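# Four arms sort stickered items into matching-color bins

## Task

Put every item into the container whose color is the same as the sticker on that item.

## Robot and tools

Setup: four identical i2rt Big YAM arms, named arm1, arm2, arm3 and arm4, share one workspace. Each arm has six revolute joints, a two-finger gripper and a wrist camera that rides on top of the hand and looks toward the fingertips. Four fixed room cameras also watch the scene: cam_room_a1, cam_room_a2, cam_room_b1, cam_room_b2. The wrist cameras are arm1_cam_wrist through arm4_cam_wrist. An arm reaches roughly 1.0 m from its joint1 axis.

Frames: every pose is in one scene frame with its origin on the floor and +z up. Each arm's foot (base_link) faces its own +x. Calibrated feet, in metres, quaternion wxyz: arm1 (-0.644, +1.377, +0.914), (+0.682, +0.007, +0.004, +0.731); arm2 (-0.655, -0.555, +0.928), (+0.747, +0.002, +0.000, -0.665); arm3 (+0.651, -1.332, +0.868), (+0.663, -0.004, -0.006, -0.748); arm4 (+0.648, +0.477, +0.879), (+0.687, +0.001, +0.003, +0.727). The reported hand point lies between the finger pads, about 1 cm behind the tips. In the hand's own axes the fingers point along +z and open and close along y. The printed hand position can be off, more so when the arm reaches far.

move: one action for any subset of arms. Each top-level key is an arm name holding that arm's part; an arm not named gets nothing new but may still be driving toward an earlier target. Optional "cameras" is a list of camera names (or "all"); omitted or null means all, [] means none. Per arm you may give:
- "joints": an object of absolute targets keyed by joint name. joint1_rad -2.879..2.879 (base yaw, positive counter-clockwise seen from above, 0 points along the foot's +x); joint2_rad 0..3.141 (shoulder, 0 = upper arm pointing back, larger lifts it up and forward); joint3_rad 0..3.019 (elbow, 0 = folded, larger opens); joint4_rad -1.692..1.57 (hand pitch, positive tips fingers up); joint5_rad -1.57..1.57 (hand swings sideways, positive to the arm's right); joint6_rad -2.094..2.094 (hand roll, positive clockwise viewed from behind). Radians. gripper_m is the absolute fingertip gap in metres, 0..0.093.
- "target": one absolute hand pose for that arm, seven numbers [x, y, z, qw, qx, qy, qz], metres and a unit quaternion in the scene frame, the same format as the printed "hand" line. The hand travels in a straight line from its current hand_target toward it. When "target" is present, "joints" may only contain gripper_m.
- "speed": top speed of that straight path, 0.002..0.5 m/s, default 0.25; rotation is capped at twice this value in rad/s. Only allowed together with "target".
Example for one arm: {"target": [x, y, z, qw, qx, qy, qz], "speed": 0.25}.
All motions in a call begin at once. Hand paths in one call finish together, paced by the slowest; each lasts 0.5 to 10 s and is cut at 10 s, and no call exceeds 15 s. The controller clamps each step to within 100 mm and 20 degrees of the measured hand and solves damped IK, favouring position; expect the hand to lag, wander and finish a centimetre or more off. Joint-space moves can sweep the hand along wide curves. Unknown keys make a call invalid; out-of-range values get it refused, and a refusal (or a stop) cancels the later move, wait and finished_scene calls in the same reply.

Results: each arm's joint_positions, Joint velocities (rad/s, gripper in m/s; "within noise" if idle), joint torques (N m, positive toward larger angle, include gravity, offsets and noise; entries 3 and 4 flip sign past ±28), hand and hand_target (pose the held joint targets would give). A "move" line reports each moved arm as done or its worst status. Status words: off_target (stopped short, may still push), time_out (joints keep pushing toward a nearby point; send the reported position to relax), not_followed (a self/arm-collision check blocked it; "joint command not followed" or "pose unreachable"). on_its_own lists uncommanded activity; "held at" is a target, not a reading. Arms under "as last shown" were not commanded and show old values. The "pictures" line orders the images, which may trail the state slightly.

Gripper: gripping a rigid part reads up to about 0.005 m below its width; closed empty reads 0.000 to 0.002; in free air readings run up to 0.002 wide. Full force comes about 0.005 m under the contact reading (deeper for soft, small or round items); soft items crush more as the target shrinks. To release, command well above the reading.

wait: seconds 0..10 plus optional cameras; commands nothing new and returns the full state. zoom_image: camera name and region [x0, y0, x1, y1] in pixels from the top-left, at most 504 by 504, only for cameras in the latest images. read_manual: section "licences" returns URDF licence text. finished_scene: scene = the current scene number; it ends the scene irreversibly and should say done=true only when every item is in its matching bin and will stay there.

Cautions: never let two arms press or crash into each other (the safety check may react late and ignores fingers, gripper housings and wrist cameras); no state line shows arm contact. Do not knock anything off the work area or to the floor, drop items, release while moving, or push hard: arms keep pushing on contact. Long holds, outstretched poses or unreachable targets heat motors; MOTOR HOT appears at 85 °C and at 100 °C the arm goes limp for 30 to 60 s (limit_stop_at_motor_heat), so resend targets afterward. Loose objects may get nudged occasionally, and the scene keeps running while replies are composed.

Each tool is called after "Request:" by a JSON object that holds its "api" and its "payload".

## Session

Request:
{"api": "move", "payload": {"cameras": ["cam_room_a1", "cam_room_a2", "cam_room_b1", "cam_room_b2"]}}

Scene clock: 0.00 s.
Joint torques (N m): no reading
Motor temperatures (°C): arm1=[21 24 28 23 21 21 21] | arm2=[23 24 27 22 22 20 23] | arm3=[24 24 24 23 24 23 23] | arm4=[22 22 25 22 24 21 24]
Heat: arm1: hottest joint3_rad 28 °C; arm2: hottest joint3_rad 27 °C; arm3: hottest joint1_rad 24 °C; arm4: hottest joint3_rad 25 °C.
Joint velocities: within noise
arm1.joint_positions: joint1_rad=-0.168 joint2_rad=+0.560 joint3_rad=+1.361 joint4_rad=-1.410 joint5_rad=+0.240 joint6_rad=+0.692 gripper_m=+0.09396
arm1.joint_status: not commanded
arm1.hand: x=-0.5745 y=+1.5715 z=+1.4388 quat_wxyz=(-0.303, +0.280, -0.837, -0.359) (m; scene frame)
arm1.hand_target: x=-0.5746 y=+1.5689 z=+1.4515 quat_wxyz=(-0.308, +0.276, -0.832, -0.370) (m; scene frame)
arm1.hand_status: not commanded
arm2.joint_positions: joint1_rad=+0.198 joint2_rad=+0.483 joint3_rad=+1.641 joint4_rad=-1.210 joint5_rad=-0.086 joint6_rad=-0.484 gripper_m=+0.09396
arm2.joint_status: not commanded
arm2.hand: x=-0.6069 y=-0.6635 z=+1.6316 quat_wxyz=(-0.468, -0.246, -0.683, +0.505) (m; scene frame)
arm2.hand_target: x=-0.6088 y=-0.6576 z=+1.6378 quat_wxyz=(-0.472, -0.243, -0.677, +0.510) (m; scene frame)
arm2.hand_status: not commanded
arm3.joint_positions: joint1_rad=+0.130 joint2_rad=+0.645 joint3_rad=+1.695 joint4_rad=-1.138 joint5_rad=+0.075 joint6_rad=+0.392 gripper_m=+0.09396
arm3.joint_status: not commanded
arm3.hand: x=+0.6386 y=-1.5165 z=+1.5921 quat_wxyz=(-0.552, -0.621, -0.389, +0.398) (m; scene frame)
arm3.hand_target: x=+0.6385 y=-1.5116 z=+1.6003 quat_wxyz=(-0.558, -0.615, -0.384, +0.402) (m; scene frame)
arm3.hand_status: not commanded
arm4.joint_positions: joint1_rad=+0.147 joint2_rad=+0.437 joint3_rad=+1.709 joint4_rad=-1.566 joint5_rad=+0.245 joint6_rad=+0.670 gripper_m=+0.09396
arm4.joint_status: not commanded
arm4.hand: x=+0.6820 y=+0.5376 z=+1.5262 quat_wxyz=(-0.292, +0.355, -0.719, -0.522) (m; scene frame)
arm4.hand_target: x=+0.6829 y=+0.5336 z=+1.5313 quat_wxyz=(-0.294, +0.352, -0.714, -0.529) (m; scene frame)
arm4.hand_status: not commanded
pictures: cam_room_a1, cam_room_a2, cam_room_b1, cam_room_b2
Images, in order (width x height): cam_room_a1 672x504, cam_room_a2 672x504, cam_room_b1 672x504, cam_room_b2 672x504.

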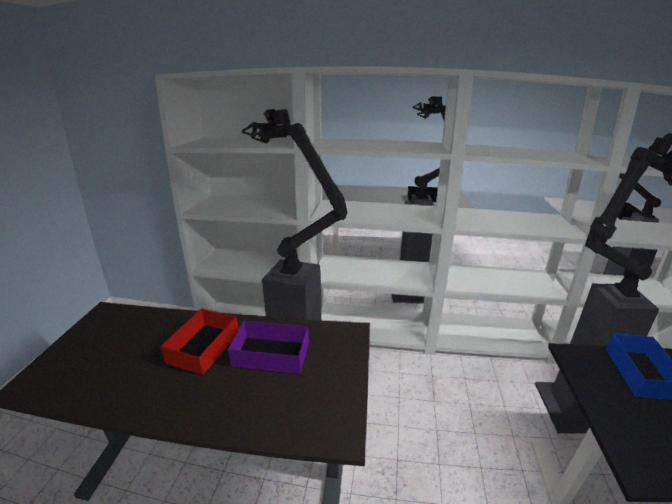

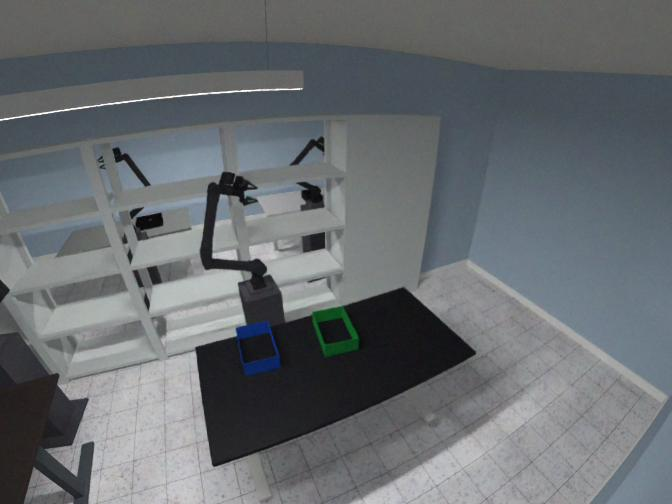

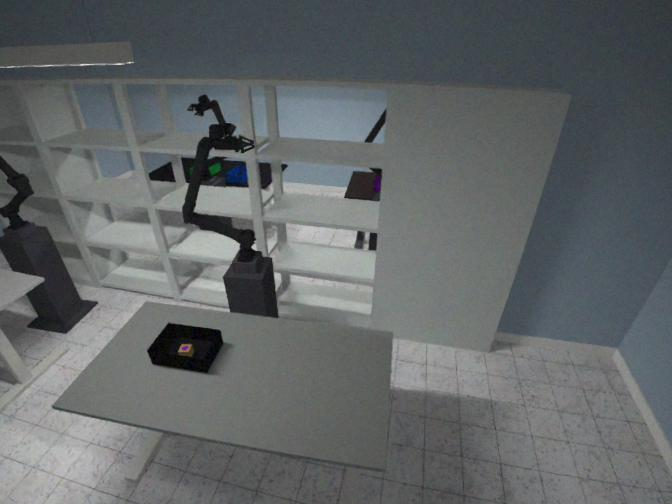

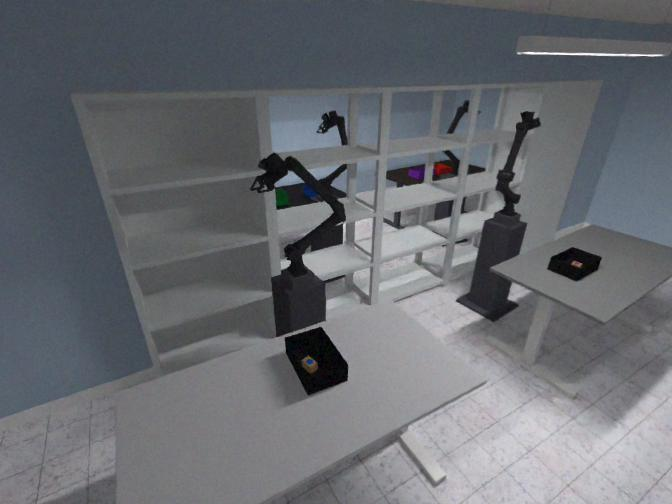

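Request:
{"api": "zoom_image", "payload": {"camera": "cam_room_b1", "region": [140, 310, 240, 385]}}

Request:
{"api": "zoom_image", "payload": {"camera": "cam_room_b2", "region": [270, 310, 370, 400]}}

Request:
{"api": "zoom_image", "payload": {"camera": "cam_room_b2", "region": [540, 235, 620, 295]}}

Scaled by 5.040.

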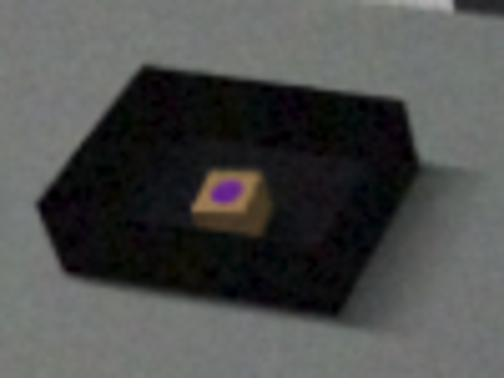

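Scaled by 5.040.

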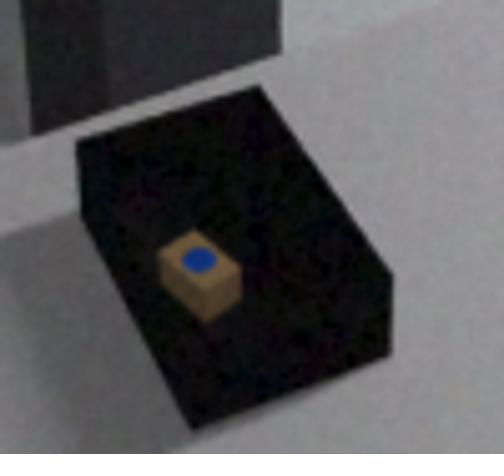

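Scaled by 6.300.

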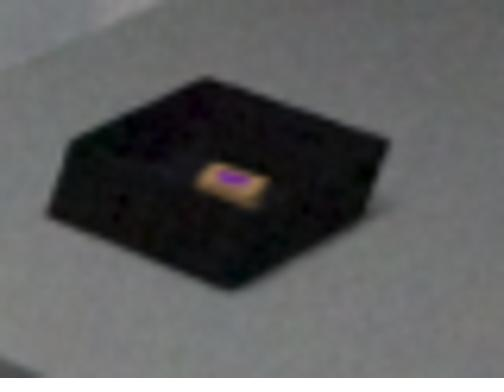

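Request:
{"api": "move", "payload": {"arm1": {"joints": {"joint1_rad": 1.5, "joint2_rad": 1.38, "joint3_rad": 1.33, "joint4_rad": -1.0, "joint5_rad": 0, "joint6_rad": 0}}, "arm2": {"joints": {"joint1_rad": -1.5, "joint2_rad": 1.38, "joint3_rad": 1.33, "joint4_rad": -1.0, "joint5_rad": 0, "joint6_rad": 0}}, "arm3": {"joints": {"joint1_rad": 1.5, "joint2_rad": 1.38, "joint3_rad": 1.33, "joint4_rad": -1.0, "joint5_rad": 0, "joint6_rad": 0}}, "arm4": {"joints": {"joint1_rad": -1.5, "joint2_rad": 1.38, "joint3_rad": 1.33, "joint4_rad": -1.0, "joint5_rad": 0, "joint6_rad": 0}}, "cameras": ["arm1_cam_wrist", "arm2_cam_wrist", "arm3_cam_wrist", "arm4_cam_wrist"]}}

Scene clock: 15.60 s.
Joint torques (N m): arm1=[-2.2 -10.7 12.92 1.59 0.11 -0.04] | arm2=[1.08 -13.98 12.12 2.07 -0.05 0.21] | arm3=[1.49 -13.63 11.15 0.99 0.12 -0.12] | arm4=[1.14 -13.51 10.59 1.24 0.06 -0.1]
Motor temperatures (°C): arm1=[21 24 30 23 21 21 21] | arm2=[23 24 28 22 22 20 23] | arm3=[24 24 25 23 24 23 23] | arm4=[22 22 25 22 24 21 24]
Heat: arm1: hottest joint3_rad 30 °C; arm2: hottest joint3_rad 28 °C; arm3: hottest joint3_rad 25 °C; arm4: hottest joint3_rad 25 °C.
move: arm1 done; arm2 done; arm3 done; arm4 done
Joint velocities: within noise
arm1.joint_positions: joint1_rad=+1.503 joint2_rad=+1.397 joint3_rad=+1.314 joint4_rad=-1.011 joint5_rad=-0.002 joint6_rad=+0.008 gripper_m=+0.09398
arm1.joint_status: all done
arm1.hand: x=-1.1563 y=+1.3761 z=+1.1871 quat_wxyz=(+0.001, +0.970, -0.003, -0.244) (m; scene frame)
arm1.hand_target: x=-1.1598 y=+1.3780 z=+1.2050 quat_wxyz=(-0.001, +0.964, -0.001, -0.265) (m; scene frame)
arm1.hand_status: not commanded
arm2.joint_positions: joint1_rad=-1.505 joint2_rad=+1.383 joint3_rad=+1.321 joint4_rad=-1.008 joint5_rad=+0.001 joint6_rad=-0.014 gripper_m=+0.09397
arm2.joint_status: all done
arm2.hand: x=-1.1641 y=-0.6496 z=+1.2029 quat_wxyz=(-0.019, -0.964, -0.096, +0.246) (m; scene frame)
arm2.hand_target: x=-1.1671 y=-0.6528 z=+1.2098 quat_wxyz=(-0.023, -0.962, -0.091, +0.255) (m; scene frame)
arm2.hand_status: not commanded
arm3.joint_positions: joint1_rad=+1.496 joint2_rad=+1.383 joint3_rad=+1.309 joint4_rad=-1.001 joint5_rad=-0.003 joint6_rad=+0.007 gripper_m=+0.09398
arm3.joint_status: all done
arm3.hand: x=+1.1567 y=-1.4284 z=+1.1403 quat_wxyz=(-0.246, -0.096, -0.964, +0.029) (m; scene frame)
arm3.hand_target: x=+1.1616 y=-1.4273 z=+1.1522 quat_wxyz=(-0.257, -0.091, -0.962, +0.031) (m; scene frame)
arm3.hand_status: not commanded
arm4.joint_positions: joint1_rad=-1.507 joint2_rad=+1.387 joint3_rad=+1.305 joint4_rad=-1.011 joint5_rad=+0.000 joint6_rad=+0.014 gripper_m=+0.09398
arm4.joint_status: all done
arm4.hand: x=+1.1587 y=+0.5396 z=+1.1425 quat_wxyz=(-0.234, +0.052, -0.971, -0.014) (m; scene frame)
arm4.hand_target: x=+1.1655 y=+0.5438 z=+1.1591 quat_wxyz=(-0.254, +0.062, -0.965, -0.015) (m; scene frame)
arm4.hand_status: not commanded
pictures: arm1_cam_wrist, arm2_cam_wrist, arm3_cam_wrist, arm4_cam_wrist
Images, in order (width x height): arm1_cam_wrist 672x504, arm2_cam_wrist 672x504, arm3_cam_wrist 672x504, arm4_cam_wrist 672x504.

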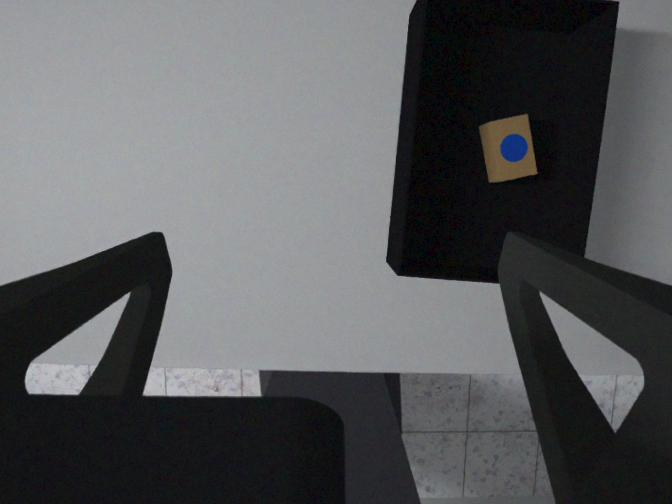

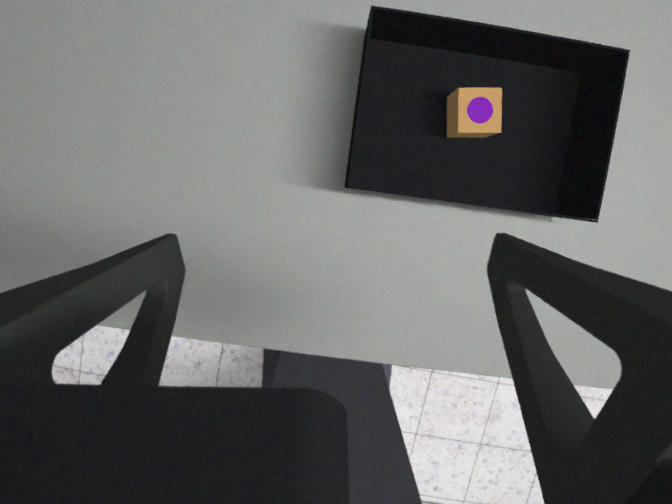

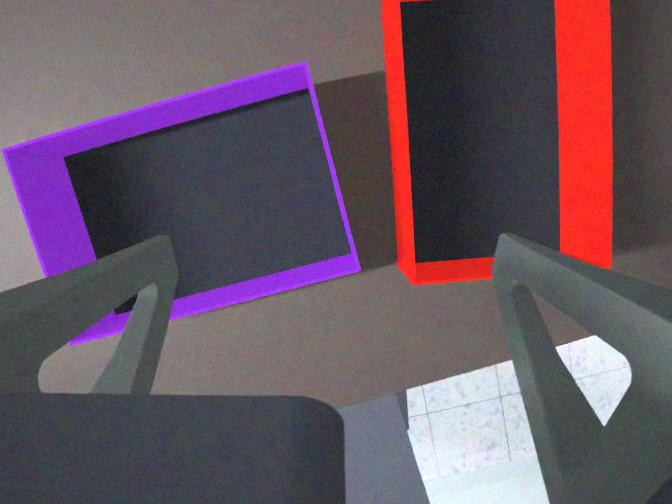

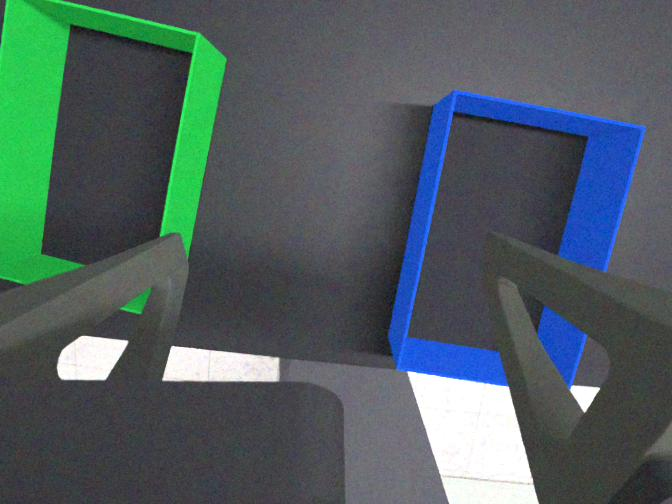

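Request:
{"api": "move", "payload": {"arm1": {"target": [-1.204, 1.574, 0.88, 0.0248, 0.9615, 0.0926, -0.2576], "speed": 0.3}, "arm2": {"target": [-1.298, -0.510, 0.88, 0.0257, 0.9612, 0.0959, -0.2575], "speed": 0.3}, "cameras": ["arm1_cam_wrist", "arm2_cam_wrist"]}}

Scene clock: 35.77 s.
Joint torques (N m): arm1=[-1.61 -15.38 11.44 1.68 -0.25 -0.05] | arm2=[0.79 -20.37 11.6 2.29 -0.32 -0.1] | arm3=[1.38 -13.57 11.11 0.99 0.12 -0.11] | arm4=[1.55 -13.8 10.67 1.1 0.1 -0.1]
Motor temperatures (°C): arm1=[21 24 31 23 21 21 21] | arm2=[23 25 30 22 22 20 23] | arm3=[24 24 26 23 24 23 23] | arm4=[22 23 28 22 24 21 24]
Heat: arm1: hottest joint3_rad 31 °C; arm2: hottest joint3_rad 30 °C; arm3: hottest joint3_rad 26 °C; arm4: hottest joint3_rad 28 °C.
move: arm1 off_target; arm2 off_target
Joint velocities: within noise
arm1.joint_positions: joint1_rad=+1.081 joint2_rad=+1.979 joint3_rad=+1.103 joint4_rad=-0.343 joint5_rad=-0.285 joint6_rad=-0.538 gripper_m=+0.09398
arm1.joint_status: not commanded
arm1.hand: x=-1.1766 y=+1.5632 z=+0.8563 quat_wxyz=(+0.042, +0.970, +0.083, -0.226) (m; scene frame)
arm1.hand_target: x=-1.2025 y=+1.5734 z=+0.8811 quat_wxyz=(+0.025, +0.961, +0.093, -0.258) (m; scene frame)
arm1.hand_status: off_target (0.038 m and 4.4 deg from the pose sent, 0.368 m and 11.4 deg at the start)
arm2.joint_positions: joint1_rad=-1.800 joint2_rad=+2.039 joint3_rad=+1.216 joint4_rad=-0.299 joint5_rad=-0.152 joint6_rad=-0.253 gripper_m=+0.09397
arm2.joint_status: not commanded
arm2.hand: x=-1.2729 y=-0.5114 z=+0.8650 quat_wxyz=(-0.031, -0.969, -0.086, +0.231) (m; scene frame)
arm2.hand_target: x=-1.2968 y=-0.5101 z=+0.8810 quat_wxyz=(-0.026, -0.961, -0.096, +0.258) (m; scene frame)
arm2.hand_status: off_target (0.029 m and 3.5 deg from the pose sent, 0.376 m and 1.6 deg at the start)
arm3, arm4: as last shown
pictures: arm1_cam_wrist, arm2_cam_wrist
Images, in order (width x height): arm1_cam_wrist 672x504, arm2_cam_wrist 672x504.

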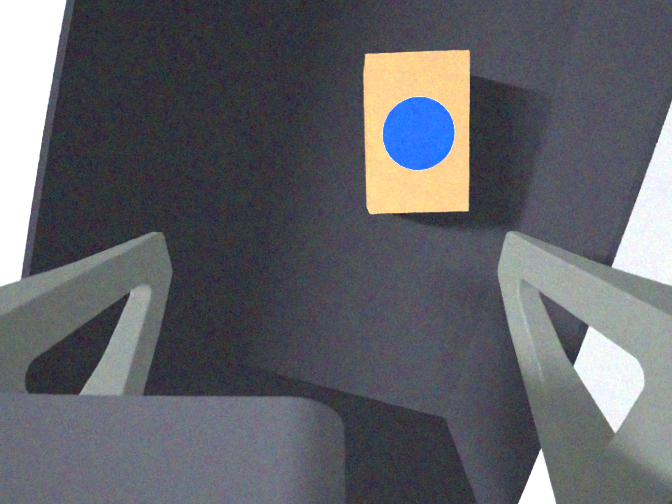

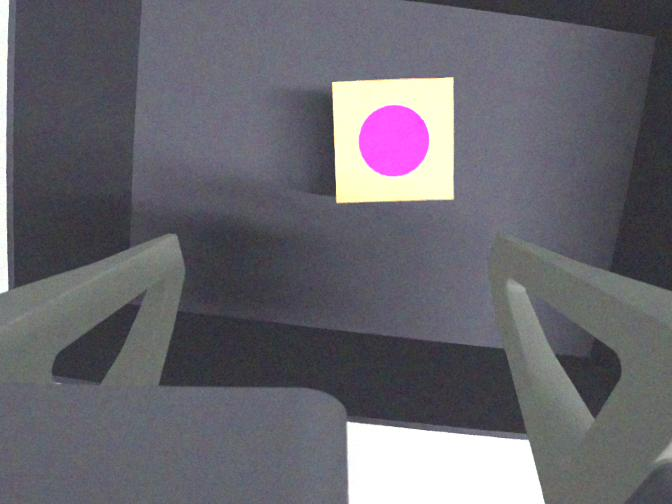

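Request:
{"api": "move", "payload": {"arm1": {"target": [-1.232, 1.602, 0.82, 0.0248, 0.9615, 0.0926, -0.2576], "speed": 0.15}, "arm2": {"target": [-1.331, -0.490, 0.82, 0.0257, 0.9612, 0.0959, -0.2575], "speed": 0.15}, "cameras": ["arm1_cam_wrist", "arm2_cam_wrist"]}}

Scene clock: 47.73 s.
Joint torques (N m): arm1=[-2.49 -15.74 11.15 1.61 -0.27 -0.11] | arm2=[0.21 -20.72 11.47 2.29 -0.35 -0.09] | arm3=[1.44 -13.57 11.08 0.95 0.12 -0.12] | arm4=[1.14 -13.8 10.66 1.17 0.1 -0.13]
Motor temperatures (°C): arm1=[21 24 32 23 21 21 21] | arm2=[23 25 30 22 22 20 23] | arm3=[24 25 27 23 24 23 23] | arm4=[22 23 29 22 24 21 24]
Heat: arm1: hottest joint3_rad 32 °C; arm2: hottest joint3_rad 30 °C; arm3: hottest joint3_rad 27 °C; arm4: hottest joint3_rad 29 °C.
move: arm1 off_target; arm2 off_target
Joint velocities: within noise
arm1.joint_positions: joint1_rad=+1.064 joint2_rad=+2.151 joint3_rad=+1.222 joint4_rad=-0.284 joint5_rad=-0.296 joint6_rad=-0.564 gripper_m=+0.09398
arm1.joint_status: not commanded
arm1.hand: x=-1.2086 y=+1.5864 z=+0.8042 quat_wxyz=(+0.041, +0.968, +0.088, -0.232) (m; scene frame)
arm1.hand_target: x=-1.2308 y=+1.6017 z=+0.8211 quat_wxyz=(+0.024, +0.961, +0.093, -0.258) (m; scene frame)
arm1.hand_status: off_target (0.032 m and 3.6 deg from the pose sent, 0.077 m and 4.4 deg at the start)
arm2.joint_positions: joint1_rad=-1.820 joint2_rad=+2.202 joint3_rad=+1.339 joint4_rad=-0.249 joint5_rad=-0.165 joint6_rad=-0.277 gripper_m=+0.09397
arm2.joint_status: not commanded
arm2.hand: x=-1.3088 y=-0.4962 z=+0.8142 quat_wxyz=(-0.031, -0.967, -0.090, +0.237) (m; scene frame)
arm2.hand_target: x=-1.3298 y=-0.4901 z=+0.8207 quat_wxyz=(-0.025, -0.961, -0.096, +0.257) (m; scene frame)
arm2.hand_status: off_target (0.024 m and 2.6 deg from the pose sent, 0.077 m and 3.5 deg at the start)
arm3, arm4: as last shown
pictures: arm1_cam_wrist, arm2_cam_wrist
Images, in order (width x height): arm1_cam_wrist 672x504, arm2_cam_wrist 672x504.

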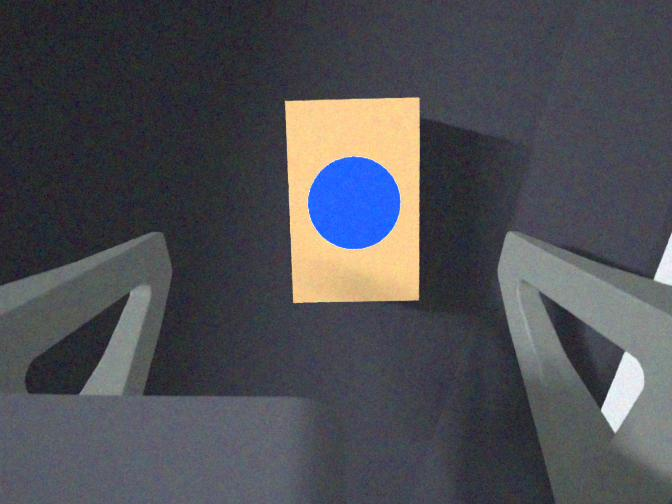

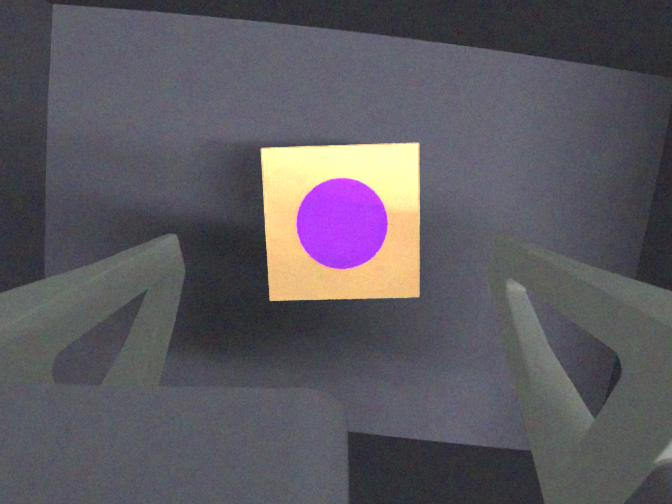

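Request:
{"api": "move", "payload": {"arm1": {"target": [-1.239, 1.607, 0.752, 0.0248, 0.9615, 0.0926, -0.2576], "speed": 0.12}, "arm2": {"target": [-1.332, -0.488, 0.742, 0.0257, 0.9612, 0.0959, -0.2575], "speed": 0.12}, "cameras": ["arm1_cam_wrist", "arm2_cam_wrist"]}}

Scene clock: 57.37 s.
Joint torques (N m): arm1=[-2.08 -17.08 9.57 1.62 -0.13 0] | arm2=[-0.03 -20.84 10.19 2.37 -0.33 -0.06] | arm3=[1.61 -13.51 11.07 0.99 0.12 -0.12] | arm4=[1.26 -13.51 10.66 1.18 0.1 -0.11]
Motor temperatures (°C): arm1=[21 24 33 23 22 21 21] | arm2=[23 25 31 22 22 20 23] | arm3=[24 25 28 23 24 23 23] | arm4=[22 23 30 22 24 21 24]
Heat: arm1: hottest joint3_rad 33 °C; arm2: hottest joint3_rad 31 °C; arm3: hottest joint3_rad 28 °C; arm4: hottest joint3_rad 30 °C.
move: arm1 off_target; arm2 off_target
Joint velocities: within noise
arm1.joint_positions: joint1_rad=+1.063 joint2_rad=+2.308 joint3_rad=+1.279 joint4_rad=-0.180 joint5_rad=-0.300 joint6_rad=-0.571 gripper_m=+0.09398
arm1.joint_status: not commanded
arm1.hand: x=-1.2184 y=+1.5904 z=+0.7388 quat_wxyz=(+0.041, +0.967, +0.092, -0.234) (m; scene frame)
arm1.hand_target: x=-1.2381 y=+1.6069 z=+0.7531 quat_wxyz=(+0.025, +0.961, +0.092, -0.258) (m; scene frame)
arm1.hand_status: off_target (0.030 m and 3.3 deg from the pose sent, 0.064 m and 3.6 deg at the start)
arm2.joint_positions: joint1_rad=-1.820 joint2_rad=+2.357 joint3_rad=+1.383 joint4_rad=-0.128 joint5_rad=-0.166 joint6_rad=-0.283 gripper_m=+0.09397
arm2.joint_status: not commanded
arm2.hand: x=-1.3151 y=-0.4954 z=+0.7437 quat_wxyz=(-0.030, -0.965, -0.093, +0.242) (m; scene frame)
arm2.hand_target: x=-1.3312 y=-0.4881 z=+0.7427 quat_wxyz=(-0.026, -0.961, -0.096, +0.258) (m; scene frame)
arm2.hand_status: off_target (0.019 m and 2.0 deg from the pose sent, 0.076 m and 2.6 deg at the start)
arm3, arm4: as last shown
pictures: arm1_cam_wrist, arm2_cam_wrist
Images, in order (width x height): arm1_cam_wrist 672x504, arm2_cam_wrist 672x504.

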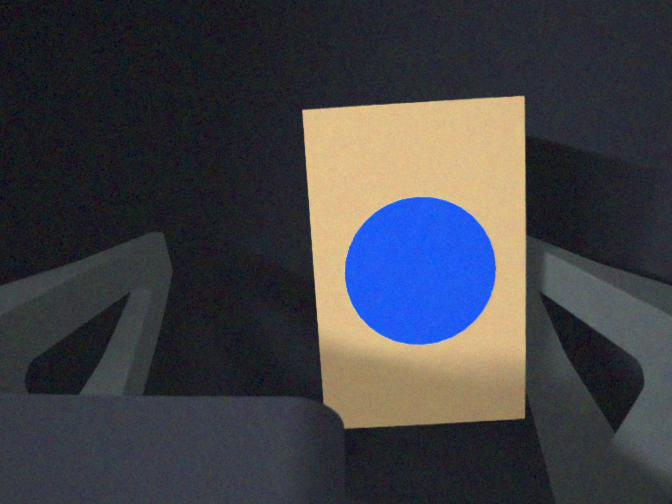

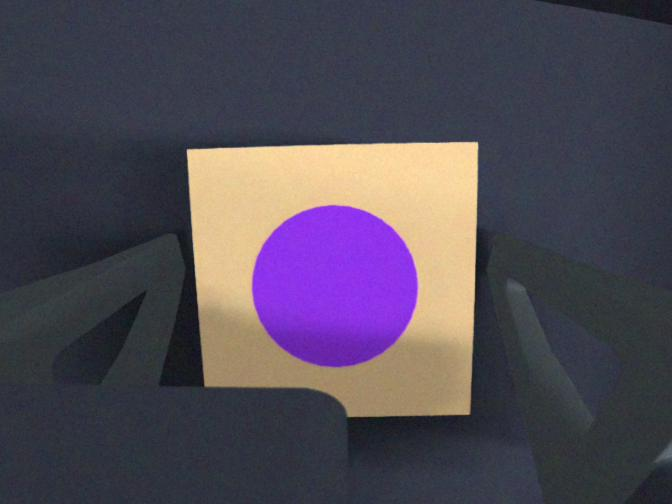

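Request:
{"api": "move", "payload": {"arm1": {"target": [-1.242, 1.625, 0.750, 0.0248, 0.9615, 0.0926, -0.2576], "speed": 0.1}, "arm2": {"joints": {"gripper_m": 0.049}}, "cameras": ["arm1_cam_wrist", "arm2_cam_wrist"]}}

Scene clock: 69.70 s.
Joint torques (N m): arm1=[-2.43 -16.85 10.47 0.81 -0.16 -0.08] | arm2=[-0.09 -20.84 10.19 2.41 -0.3 -0.05] | arm3=[1.44 -13.45 11.07 1.01 0.12 -0.11] | arm4=[1.2 -13.8 10.58 1.22 0.09 -0.08]
Motor temperatures (°C): arm1=[21 26 33 23 21 21 21] | arm2=[23 25 31 22 22 20 23] | arm3=[24 25 28 23 24 23 23] | arm4=[22 23 31 22 24 21 24]
Heat: arm1: hottest joint3_rad 33 °C; arm2: hottest joint3_rad 31 °C; arm3: hottest joint3_rad 28 °C; arm4: hottest joint3_rad 31 °C.
move: arm1 off_target; arm2 off_target
Joint velocities: within noise
arm1.joint_positions: joint1_rad=+1.042 joint2_rad=+2.310 joint3_rad=+1.313 joint4_rad=-0.180 joint5_rad=-0.310 joint6_rad=-0.589 gripper_m=+0.09398
arm1.joint_status: not commanded
arm1.hand: x=-1.2303 y=+1.6088 z=+0.7482 quat_wxyz=(+0.032, +0.963, +0.093, -0.251) (m; scene frame)
arm1.hand_target: x=-1.2412 y=+1.6249 z=+0.7505 quat_wxyz=(+0.024, +0.961, +0.092, -0.258) (m; scene frame)
arm1.hand_status: off_target (0.020 m and 1.2 deg from the pose sent, 0.044 m and 3.3 deg at the start)
arm2.joint_positions: joint1_rad=-1.820 joint2_rad=+2.357 joint3_rad=+1.383 joint4_rad=-0.128 joint5_rad=-0.167 joint6_rad=-0.283 gripper_m=+0.05282
arm2.joint_status: gripper_m off_target (ended at +0.05285, target +0.04900)
arm2.hand: x=-1.3151 y=-0.4956 z=+0.7437 quat_wxyz=(-0.031, -0.965, -0.093, +0.242) (m; scene frame)
arm2.hand_target: x=-1.3312 y=-0.4881 z=+0.7426 quat_wxyz=(-0.026, -0.961, -0.096, +0.258) (m; scene frame)
arm2.hand_status: not commanded
arm3, arm4: as last shown
pictures: arm1_cam_wrist, arm2_cam_wrist
Images, in order (width x height): arm1_cam_wrist 672x504, arm2_cam_wrist 672x504.

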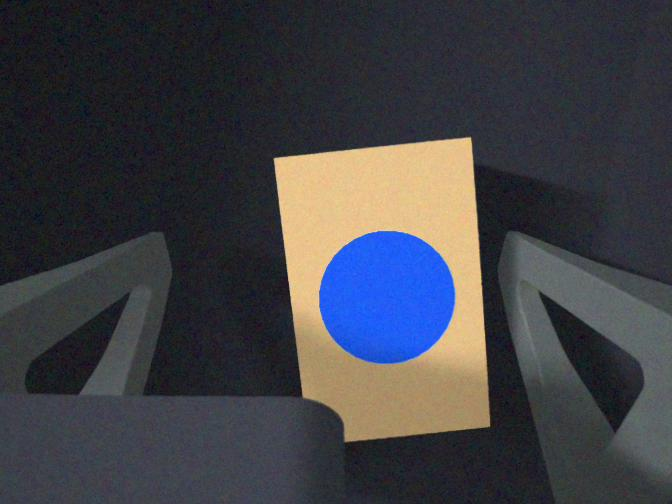

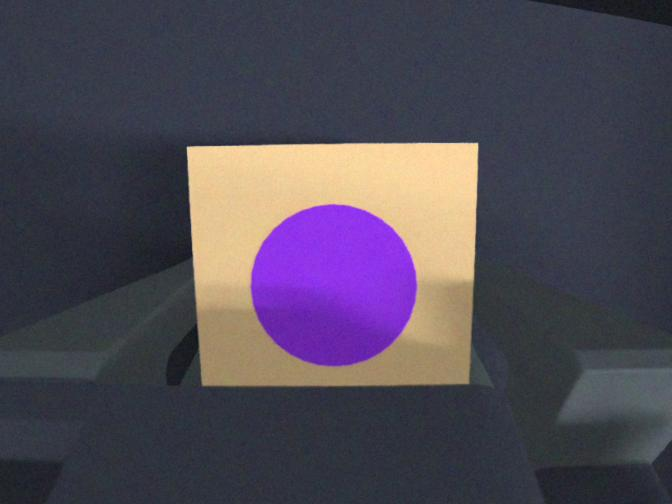

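Request:
{"api": "move", "payload": {"arm1": {"joints": {"gripper_m": 0.036}}, "arm2": {"joints": {"gripper_m": 0.0465}}, "cameras": ["arm1_cam_wrist"]}}

Scene clock: 75.80 s.
Joint torques (N m): arm1=[-2.02 -16.03 10.37 0.75 -0.17 -0.07] | arm2=[-0.03 -20.89 10.18 2.37 -0.3 -0.05] | arm3=[1.38 -13.45 11.08 1.01 0.13 -0.11] | arm4=[1.03 -13.74 10.69 1.17 0.08 -0.08]
Motor temperatures (°C): arm1=[21 25 32 23 21 21 21] | arm2=[23 25 31 22 22 20 23] | arm3=[24 25 28 23 24 23 23] | arm4=[22 23 31 22 24 21 24]
Heat: arm1: hottest joint3_rad 32 °C; arm2: hottest joint3_rad 31 °C; arm3: hottest joint3_rad 28 °C; arm4: hottest joint3_rad 31 °C.
move: arm1 off_target; arm2 off_target
Joint velocities: within noise
arm1.joint_positions: joint1_rad=+1.038 joint2_rad=+2.310 joint3_rad=+1.314 joint4_rad=-0.181 joint5_rad=-0.310 joint6_rad=-0.591 gripper_m=+0.04401
arm1.joint_status: gripper_m off_target (ended at +0.04404, target +0.03600)
arm1.hand: x=-1.2296 y=+1.6116 z=+0.7483 quat_wxyz=(+0.031, +0.963, +0.092, -0.251) (m; scene frame)
arm1.hand_target: x=-1.2412 y=+1.6247 z=+0.7505 quat_wxyz=(+0.025, +0.961, +0.093, -0.258) (m; scene frame)
arm1.hand_status: not commanded
arm2.joint_positions: joint1_rad=-1.820 joint2_rad=+2.357 joint3_rad=+1.383 joint4_rad=-0.128 joint5_rad=-0.167 joint6_rad=-0.283 gripper_m=+0.05282
arm2.joint_status: gripper_m off_target (ended at +0.05282, target +0.04650)
arm2.hand: x=-1.3151 y=-0.4956 z=+0.7437 quat_wxyz=(-0.031, -0.965, -0.093, +0.242) (m; scene frame)
arm2.hand_target: x=-1.3312 y=-0.4881 z=+0.7426 quat_wxyz=(-0.026, -0.961, -0.096, +0.258) (m; scene frame)
arm2.hand_status: not commanded
arm3, arm4: as last shown
pictures: arm1_cam_wrist
Images, in order (width x height): arm1_cam_wrist 672x504.

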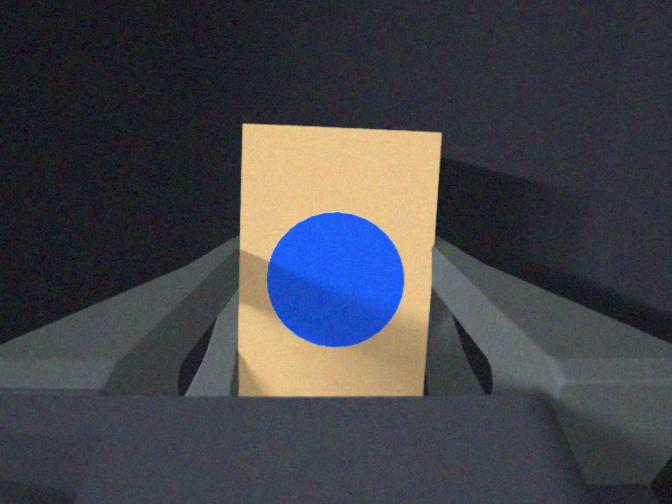

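Request:
{"api": "move", "payload": {"arm1": {"target": [-1.20, 1.60, 1.03, 0.0248, 0.9615, 0.0926, -0.2576], "speed": 0.25}, "arm2": {"target": [-1.29, -0.49, 1.03, 0.0257, 0.9612, 0.0959, -0.2575], "speed": 0.25}, "cameras": ["arm1_cam_wrist", "arm2_cam_wrist"]}}

Scene clock: 88.33 s.
Joint torques (N m): arm1=[-1.67 -13.51 13.38 0.58 -0.16 0] | arm2=[-0.21 -19.31 12.42 1.18 -0.36 -0.09] | arm3=[1.44 -13.51 11.07 1.02 0.11 -0.12] | arm4=[0.79 -14.15 10.71 1.11 0.08 -0.07]
Motor temperatures (°C): arm1=[21 25 32 23 21 21 22] | arm2=[23 26 31 22 22 20 24] | arm3=[24 25 29 23 24 23 23] | arm4=[22 24 32 22 24 21 24]
Heat: arm1: hottest joint3_rad 32 °C; arm2: hottest joint3_rad 31 °C; arm3: hottest joint3_rad 29 °C; arm4: hottest joint3_rad 32 °C.
move: arm1 off_target; arm2 off_target
Joint velocities: within noise
arm1.joint_positions: joint1_rad=+1.038 joint2_rad=+1.762 joint3_rad=+1.271 joint4_rad=-0.700 joint5_rad=-0.307 joint6_rad=-0.592 gripper_m=+0.04401
arm1.joint_status: not commanded
arm1.hand: x=-1.1887 y=+1.5930 z=+1.0116 quat_wxyz=(+0.034, +0.965, +0.091, -0.244) (m; scene frame)
arm1.hand_target: x=-1.1994 y=+1.5996 z=+1.0302 quat_wxyz=(+0.025, +0.961, +0.093, -0.258) (m; scene frame)
arm1.hand_status: off_target (0.023 m and 1.9 deg from the pose sent, 0.284 m and 1.1 deg at the start)
arm2.joint_positions: joint1_rad=-1.827 joint2_rad=+1.805 joint3_rad=+1.333 joint4_rad=-0.610 joint5_rad=-0.170 joint6_rad=-0.287 gripper_m=+0.05282
arm2.joint_status: not commanded
arm2.hand: x=-1.2834 y=-0.4967 z=+1.0217 quat_wxyz=(-0.028, -0.963, -0.092, +0.252) (m; scene frame)
arm2.hand_target: x=-1.2897 y=-0.4900 z=+1.0299 quat_wxyz=(-0.026, -0.961, -0.096, +0.258) (m; scene frame)
arm2.hand_status: off_target (0.013 m and 0.8 deg from the pose sent, 0.287 m and 2.0 deg at the start)
arm3, arm4: as last shown
pictures: arm1_cam_wrist, arm2_cam_wrist
Images, in order (width x height): arm1_cam_wrist 672x504, arm2_cam_wrist 672x504.

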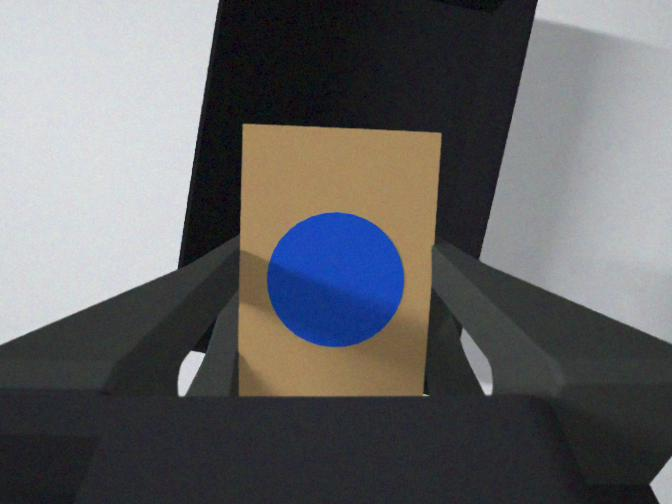

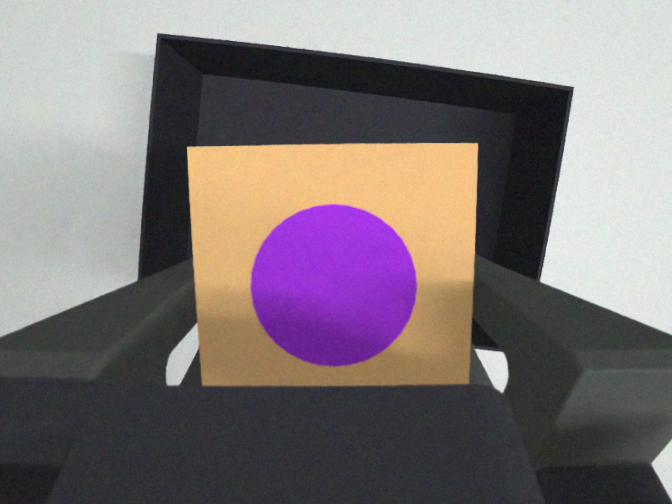

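Request:
{"api": "move", "payload": {"arm1": {"joints":{"joint1_rad":-2.22,"joint2_rad":0.848,"joint3_rad":0.87,"joint4_rad":-1.06,"joint5_rad":0,"joint6_rad":0}}, "arm2": {"joints":{"joint1_rad":0.94,"joint2_rad":0.848,"joint3_rad":0.87,"joint4_rad":-1.06,"joint5_rad":0,"joint6_rad":0}}, "arm3": {"joints":{"joint2_rad":0.848,"joint3_rad":0.88,"joint4_rad":-1.06,"joint5_rad":0,"joint6_rad":0}}, "arm4": {"joints":{"joint2_rad":0.848,"joint3_rad":0.88,"joint4_rad":-1.06,"joint5_rad":0,"joint6_rad":0}}, "cameras": ["cam_room_b1","cam_room_b2"]}}

Scene clock: 121.53 s.
Joint torques (N m): arm1=[-2.61 -1.73 11.75 0.91 -0.05 0.13] | arm2=[0.91 -5.36 10.54 1.33 0.08 0.22] | arm3=[1.44 -3.43 8.88 0.99 0.12 -0.12] | arm4=[1.44 -3.96 9.13 0.69 0.08 -0.08]
Motor temperatures (°C): arm1=[21 26 35 23 21 21 22] | arm2=[23 26 33 22 22 20 24] | arm3=[24 25 30 23 24 23 23] | arm4=[22 24 34 22 24 21 24]
Heat: arm1: hottest joint3_rad 35 °C; arm2: hottest joint3_rad 33 °C; arm3: hottest joint3_rad 30 °C; arm4: hottest joint3_rad 34 °C.
move: arm1 done; arm2 done; arm3 done; arm4 done
Joint velocities: within noise
arm1.joint_positions: joint1_rad=-2.216 joint2_rad=+0.849 joint3_rad=+0.868 joint4_rad=-1.050 joint5_rad=+0.002 joint6_rad=-0.007 gripper_m=+0.04379
arm1.joint_status: all done
arm1.hand: x=-0.3627 y=+1.1957 z=+1.1653 quat_wxyz=(-0.247, -0.270, -0.927, +0.078) (m; scene frame)
arm1.hand_target: x=-0.3649 y=+1.1957 z=+1.1653 quat_wxyz=(-0.245, -0.276, -0.926, +0.076) (m; scene frame)
arm1.hand_status: not commanded
arm2.joint_positions: joint1_rad=+0.938 joint2_rad=+0.851 joint3_rad=+0.882 joint4_rad=-1.048 joint5_rad=-0.002 joint6_rad=-0.015 gripper_m=+0.05278
arm2.joint_status: all done
arm2.hand: x=-0.3647 y=-0.7211 z=+1.1910 quat_wxyz=(-0.265, -0.239, -0.932, +0.069) (m; scene frame)
arm2.hand_target: x=-0.3692 y=-0.7182 z=+1.1843 quat_wxyz=(-0.255, -0.246, -0.933, +0.065) (m; scene frame)
arm2.hand_status: not commanded
arm3.joint_positions: joint1_rad=+1.496 joint2_rad=+0.841 joint3_rad=+0.887 joint4_rad=-1.057 joint5_rad=-0.002 joint6_rad=+0.007 gripper_m=+0.09398
arm3.joint_status: all done
arm3.hand: x=+0.9763 y=-1.3927 z=+1.1359 quat_wxyz=(-0.276, -0.095, -0.956, +0.032) (m; scene frame)
arm3.hand_target: x=+0.9756 y=-1.3915 z=+1.1299 quat_wxyz=(-0.268, -0.090, -0.959, +0.032) (m; scene frame)
arm3.hand_status: not commanded
arm4.joint_positions: joint1_rad=-1.507 joint2_rad=+0.844 joint3_rad=+0.881 joint4_rad=-1.054 joint5_rad=+0.000 joint6_rad=+0.014 gripper_m=+0.09398
arm4.joint_status: all done
arm4.hand: x=+0.9787 y=+0.5177 z=+1.1409 quat_wxyz=(-0.270, +0.052, -0.961, -0.017) (m; scene frame)
arm4.hand_target: x=+0.9776 y=+0.5198 z=+1.1387 quat_wxyz=(-0.265, +0.062, -0.962, -0.016) (m; scene frame)
arm4.hand_status: not commanded
pictures: cam_room_b1, cam_room_b2
Images, in order (width x height): cam_room_b1 672x504, cam_room_b2 672x504.

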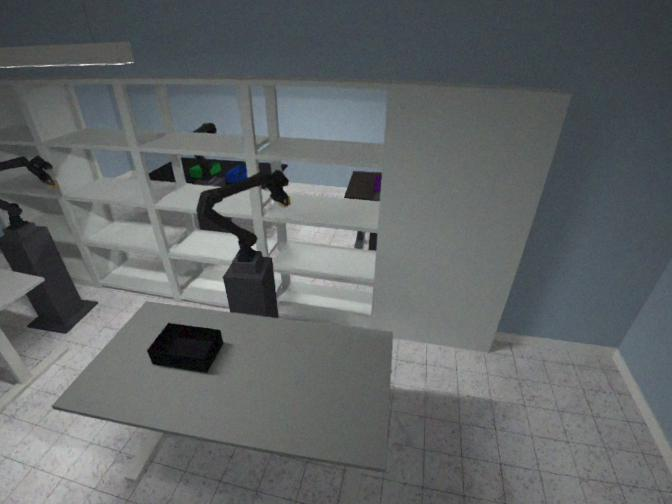

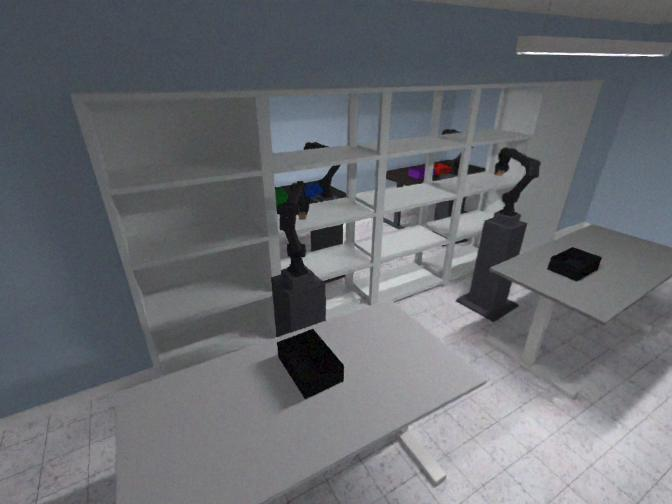

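Request:
{"api": "move", "payload": {"arm1": {"target":[0.05,0.93,1.12,0.239,0.275,0.9285,-0.0709],"speed":0.3}, "arm2": {"target":[0.04,-0.94,1.12,0.2506,0.2419,0.9351,-0.0648],"speed":0.3}, "arm3": {"joints":{"joint1_rad":-2.02}}, "arm4": {"joints":{"joint1_rad":0.9}}, "cameras": ["arm1_cam_wrist","arm2_cam_wrist"]}}

Request:
{"api": "move", "payload": {"arm1": {"target":[0.05,0.93,1.05,0.239,0.275,0.9285,-0.0709],"speed":0.15}, "arm2": {"target":[0.04,-0.94,1.035,0.2506,0.2419,0.9351,-0.0648],"speed":0.15}, "cameras": ["arm1_cam_wrist","arm2_cam_wrist","arm3_cam_wrist","arm4_cam_wrist"]}}

Scene clock: 138.50 s.
Joint torques (N m): arm1=[-1.9 -22.01 17.55 0.87 -0.04 0.14] | arm2=[1.49 -23.88 17.03 1.13 0.13 0.2] | arm3=[0.73 -4.01 8.84 0.96 -0.01 -0.11] | arm4=[1.14 -3.84 8.98 0.75 0.11 -0.05]
Motor temperatures (°C): arm1=[21 26 36 23 21 21 22] | arm2=[23 26 34 22 22 20 24] | arm3=[24 25 30 23 24 23 23] | arm4=[22 23 35 22 24 21 24]
Heat: arm1: hottest joint3_rad 36 °C; arm2: hottest joint3_rad 34 °C; arm3: hottest joint3_rad 30 °C; arm4: hottest joint3_rad 35 °C.
move: arm1 off_target; arm2 off_target; arm3 done; arm4 done
Joint velocities: within noise
arm1.joint_positions: joint1_rad=-2.216 joint2_rad=+2.279 joint3_rad=+2.368 joint4_rad=-1.194 joint5_rad=-0.003 joint6_rad=-0.005 gripper_m=+0.04379
arm1.joint_status: not commanded
arm1.hand: x=+0.0388 y=+0.9354 z=+1.0900 quat_wxyz=(-0.213, -0.273, -0.936, +0.065) (m; scene frame)
arm1.hand_target: x=+0.0483 y=+0.9311 z=+1.1199 quat_wxyz=(-0.240, -0.275, -0.928, +0.071) (m; scene frame)
arm1.hand_status: off_target (0.032 m and 3.1 deg from the pose sent, 0.493 m and 1.4 deg at the start)
arm2.joint_positions: joint1_rad=+0.941 joint2_rad=+2.137 joint3_rad=+2.078 joint4_rad=-1.021 joint5_rad=+0.001 joint6_rad=-0.012 gripper_m=+0.05278
arm2.joint_status: not commanded
arm2.hand: x=+0.0235 y=-0.9390 z=+1.1023 quat_wxyz=(-0.235, -0.241, -0.940, +0.062) (m; scene frame)
arm2.hand_target: x=+0.0387 y=-0.9393 z=+1.1202 quat_wxyz=(-0.252, -0.242, -0.935, +0.065) (m; scene frame)
arm2.hand_status: off_target (0.024 m and 1.9 deg from the pose sent, 0.466 m and 1.8 deg at the start)
arm3.joint_positions: joint1_rad=-2.011 joint2_rad=+0.844 joint3_rad=+0.887 joint4_rad=-1.057 joint5_rad=+0.001 joint6_rad=+0.006 gripper_m=+0.09401
arm3.joint_status: all done
arm3.hand: x=+0.3695 y=-1.1507 z=+1.1311 quat_wxyz=(+0.069, -0.924, +0.271, +0.262) (m; scene frame)
arm3.hand_target: x=+0.3722 y=-1.1490 z=+1.1259 quat_wxyz=(+0.069, -0.925, +0.273, +0.255) (m; scene frame)
arm3.hand_status: not commanded
arm4.joint_positions: joint1_rad=+0.900 joint2_rad=+0.844 joint3_rad=+0.881 joint4_rad=-1.054 joint5_rad=-0.001 joint6_rad=+0.013 gripper_m=+0.09400
arm4.joint_status: all done
arm4.hand: x=+0.3781 y=+0.6699 z=+1.1433 quat_wxyz=(-0.078, +0.915, -0.297, -0.263) (m; scene frame)
arm4.hand_target: x=+0.3788 y=+0.6695 z=+1.1411 quat_wxyz=(-0.079, +0.918, -0.292, -0.257) (m; scene frame)
arm4.hand_status: not commanded
pictures: arm1_cam_wrist, arm2_cam_wrist
Images, in order (width x height): arm1_cam_wrist 672x504, arm2_cam_wrist 672x504.

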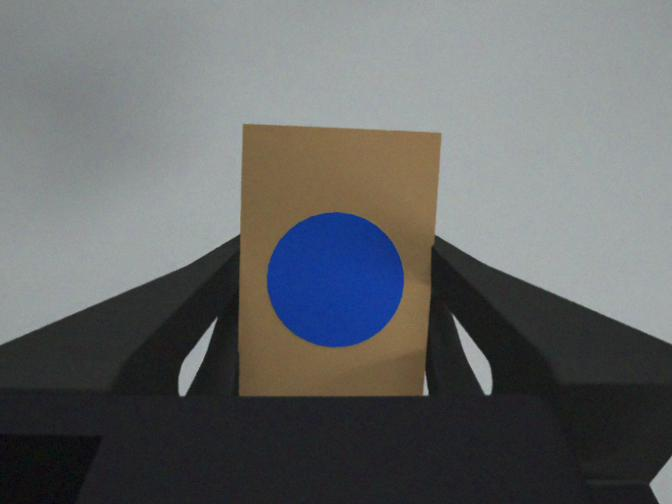

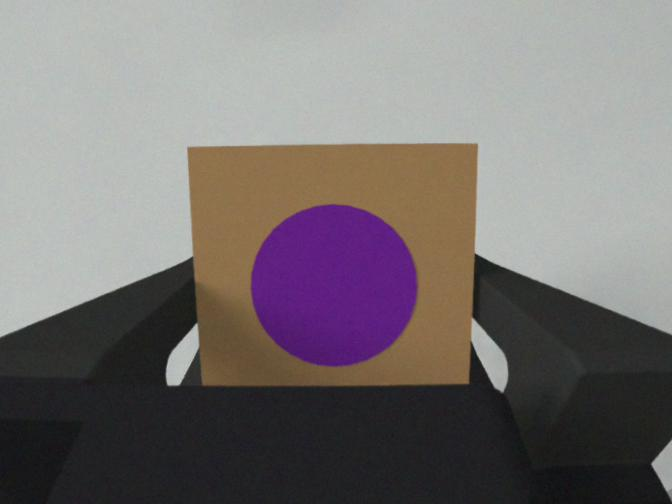

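Scene clock: 139.83 s.
Joint torques (N m): arm1=[-2.08 -21.89 12.01 1.78 -0.06 0.13] | arm2=[1.67 -24.12 10.99 2.61 0.14 0.19] | arm3=[0.62 -3.78 8.88 0.92 0 -0.12] | arm4=[1.08 -3.96 8.99 0.59 0.11 -0.1]
Motor temperatures (°C): arm1=[21 26 36 23 21 21 22] | arm2=[23 26 34 22 22 20 24] | arm3=[24 25 30 23 24 23 23] | arm4=[22 23 35 22 24 21 24]
Heat: arm1: hottest joint3_rad 36 °C; arm2: hottest joint3_rad 34 °C; arm3: hottest joint3_rad 30 °C; arm4: hottest joint3_rad 35 °C.
move: arm1 done; arm2 off_target
Joint velocities: within noise
arm1.joint_positions: joint1_rad=-2.216 joint2_rad=+2.279 joint3_rad=+2.238 joint4_rad=-1.039 joint5_rad=-0.003 joint6_rad=-0.004 gripper_m=+0.04379
arm1.joint_status: not commanded
arm1.hand: x=+0.0438 y=+0.9318 z=+1.0435 quat_wxyz=(-0.226, -0.273, -0.933, +0.069) (m; scene frame)
arm1.hand_target: x=+0.0498 y=+0.9301 z=+1.0501 quat_wxyz=(-0.239, -0.275, -0.929, +0.071) (m; scene frame)
arm1.hand_status: done (0.009 m and 1.6 deg from the pose sent, 0.042 m and 3.1 deg at the start)
arm2.joint_positions: joint1_rad=+0.941 joint2_rad=+2.171 joint3_rad=+1.986 joint4_rad=-0.860 joint5_rad=+0.001 joint6_rad=-0.012 gripper_m=+0.05278
arm2.joint_status: not commanded
arm2.hand: x=+0.0333 y=-0.9443 z=+1.0496 quat_wxyz=(-0.251, -0.240, -0.935, +0.066) (m; scene frame)
arm2.hand_target: x=+0.0396 y=-0.9398 z=+1.0351 quat_wxyz=(-0.251, -0.242, -0.935, +0.065) (m; scene frame)
arm2.hand_status: off_target (0.017 m and 0.3 deg from the pose sent, 0.069 m and 1.9 deg at the start)
arm3, arm4: as last shown
pictures: arm1_cam_wrist, arm2_cam_wrist, arm3_cam_wrist, arm4_cam_wrist
Images, in order (width x height): arm1_cam_wrist 672x504, arm2_cam_wrist 672x504, arm3_cam_wrist 672x504, arm4_cam_wrist 672x504.

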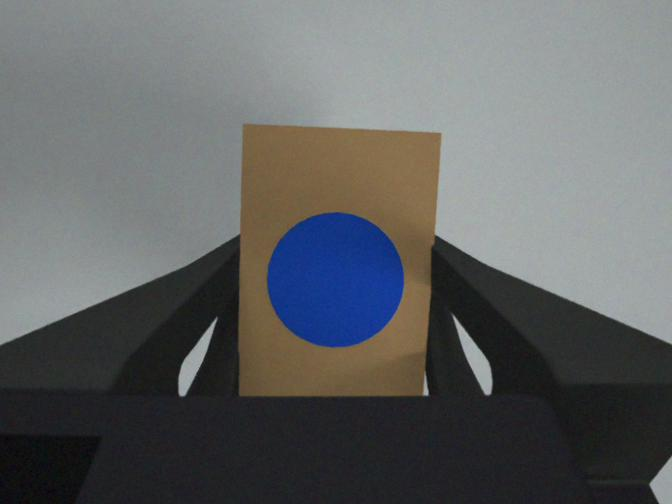

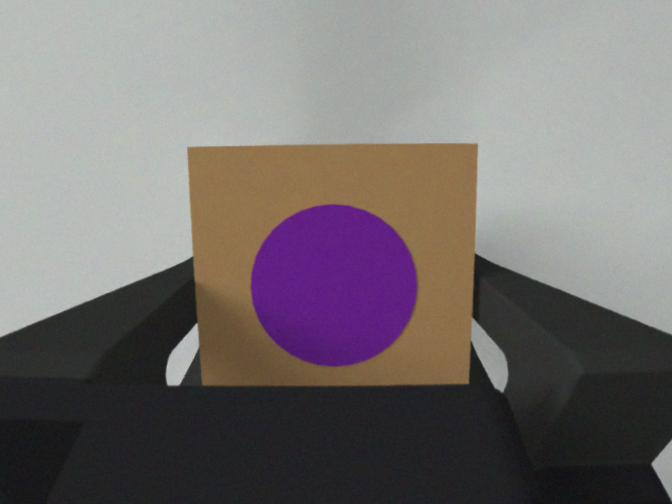

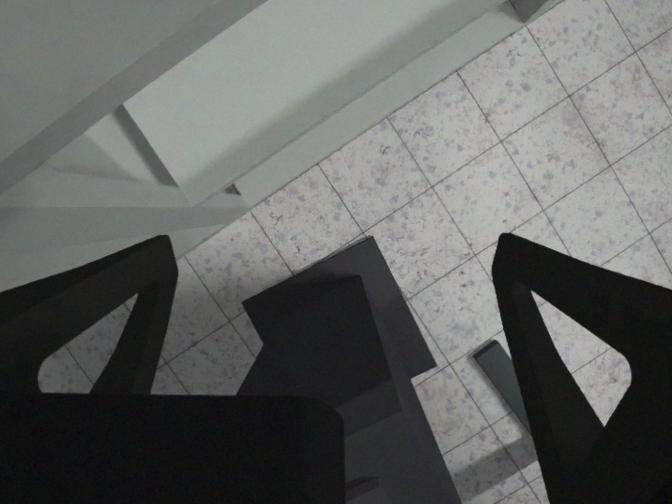

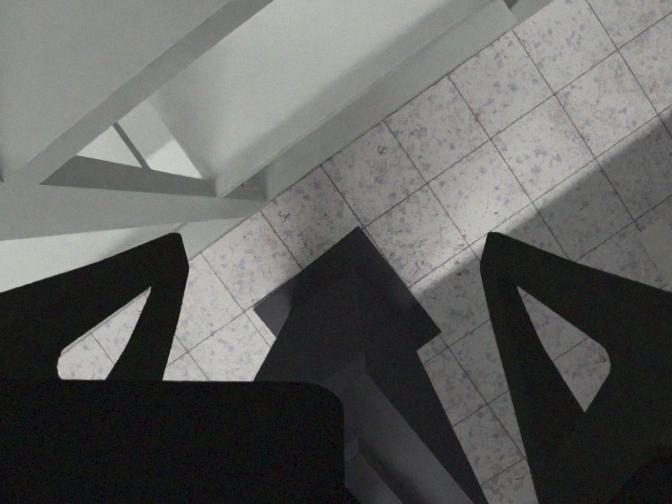

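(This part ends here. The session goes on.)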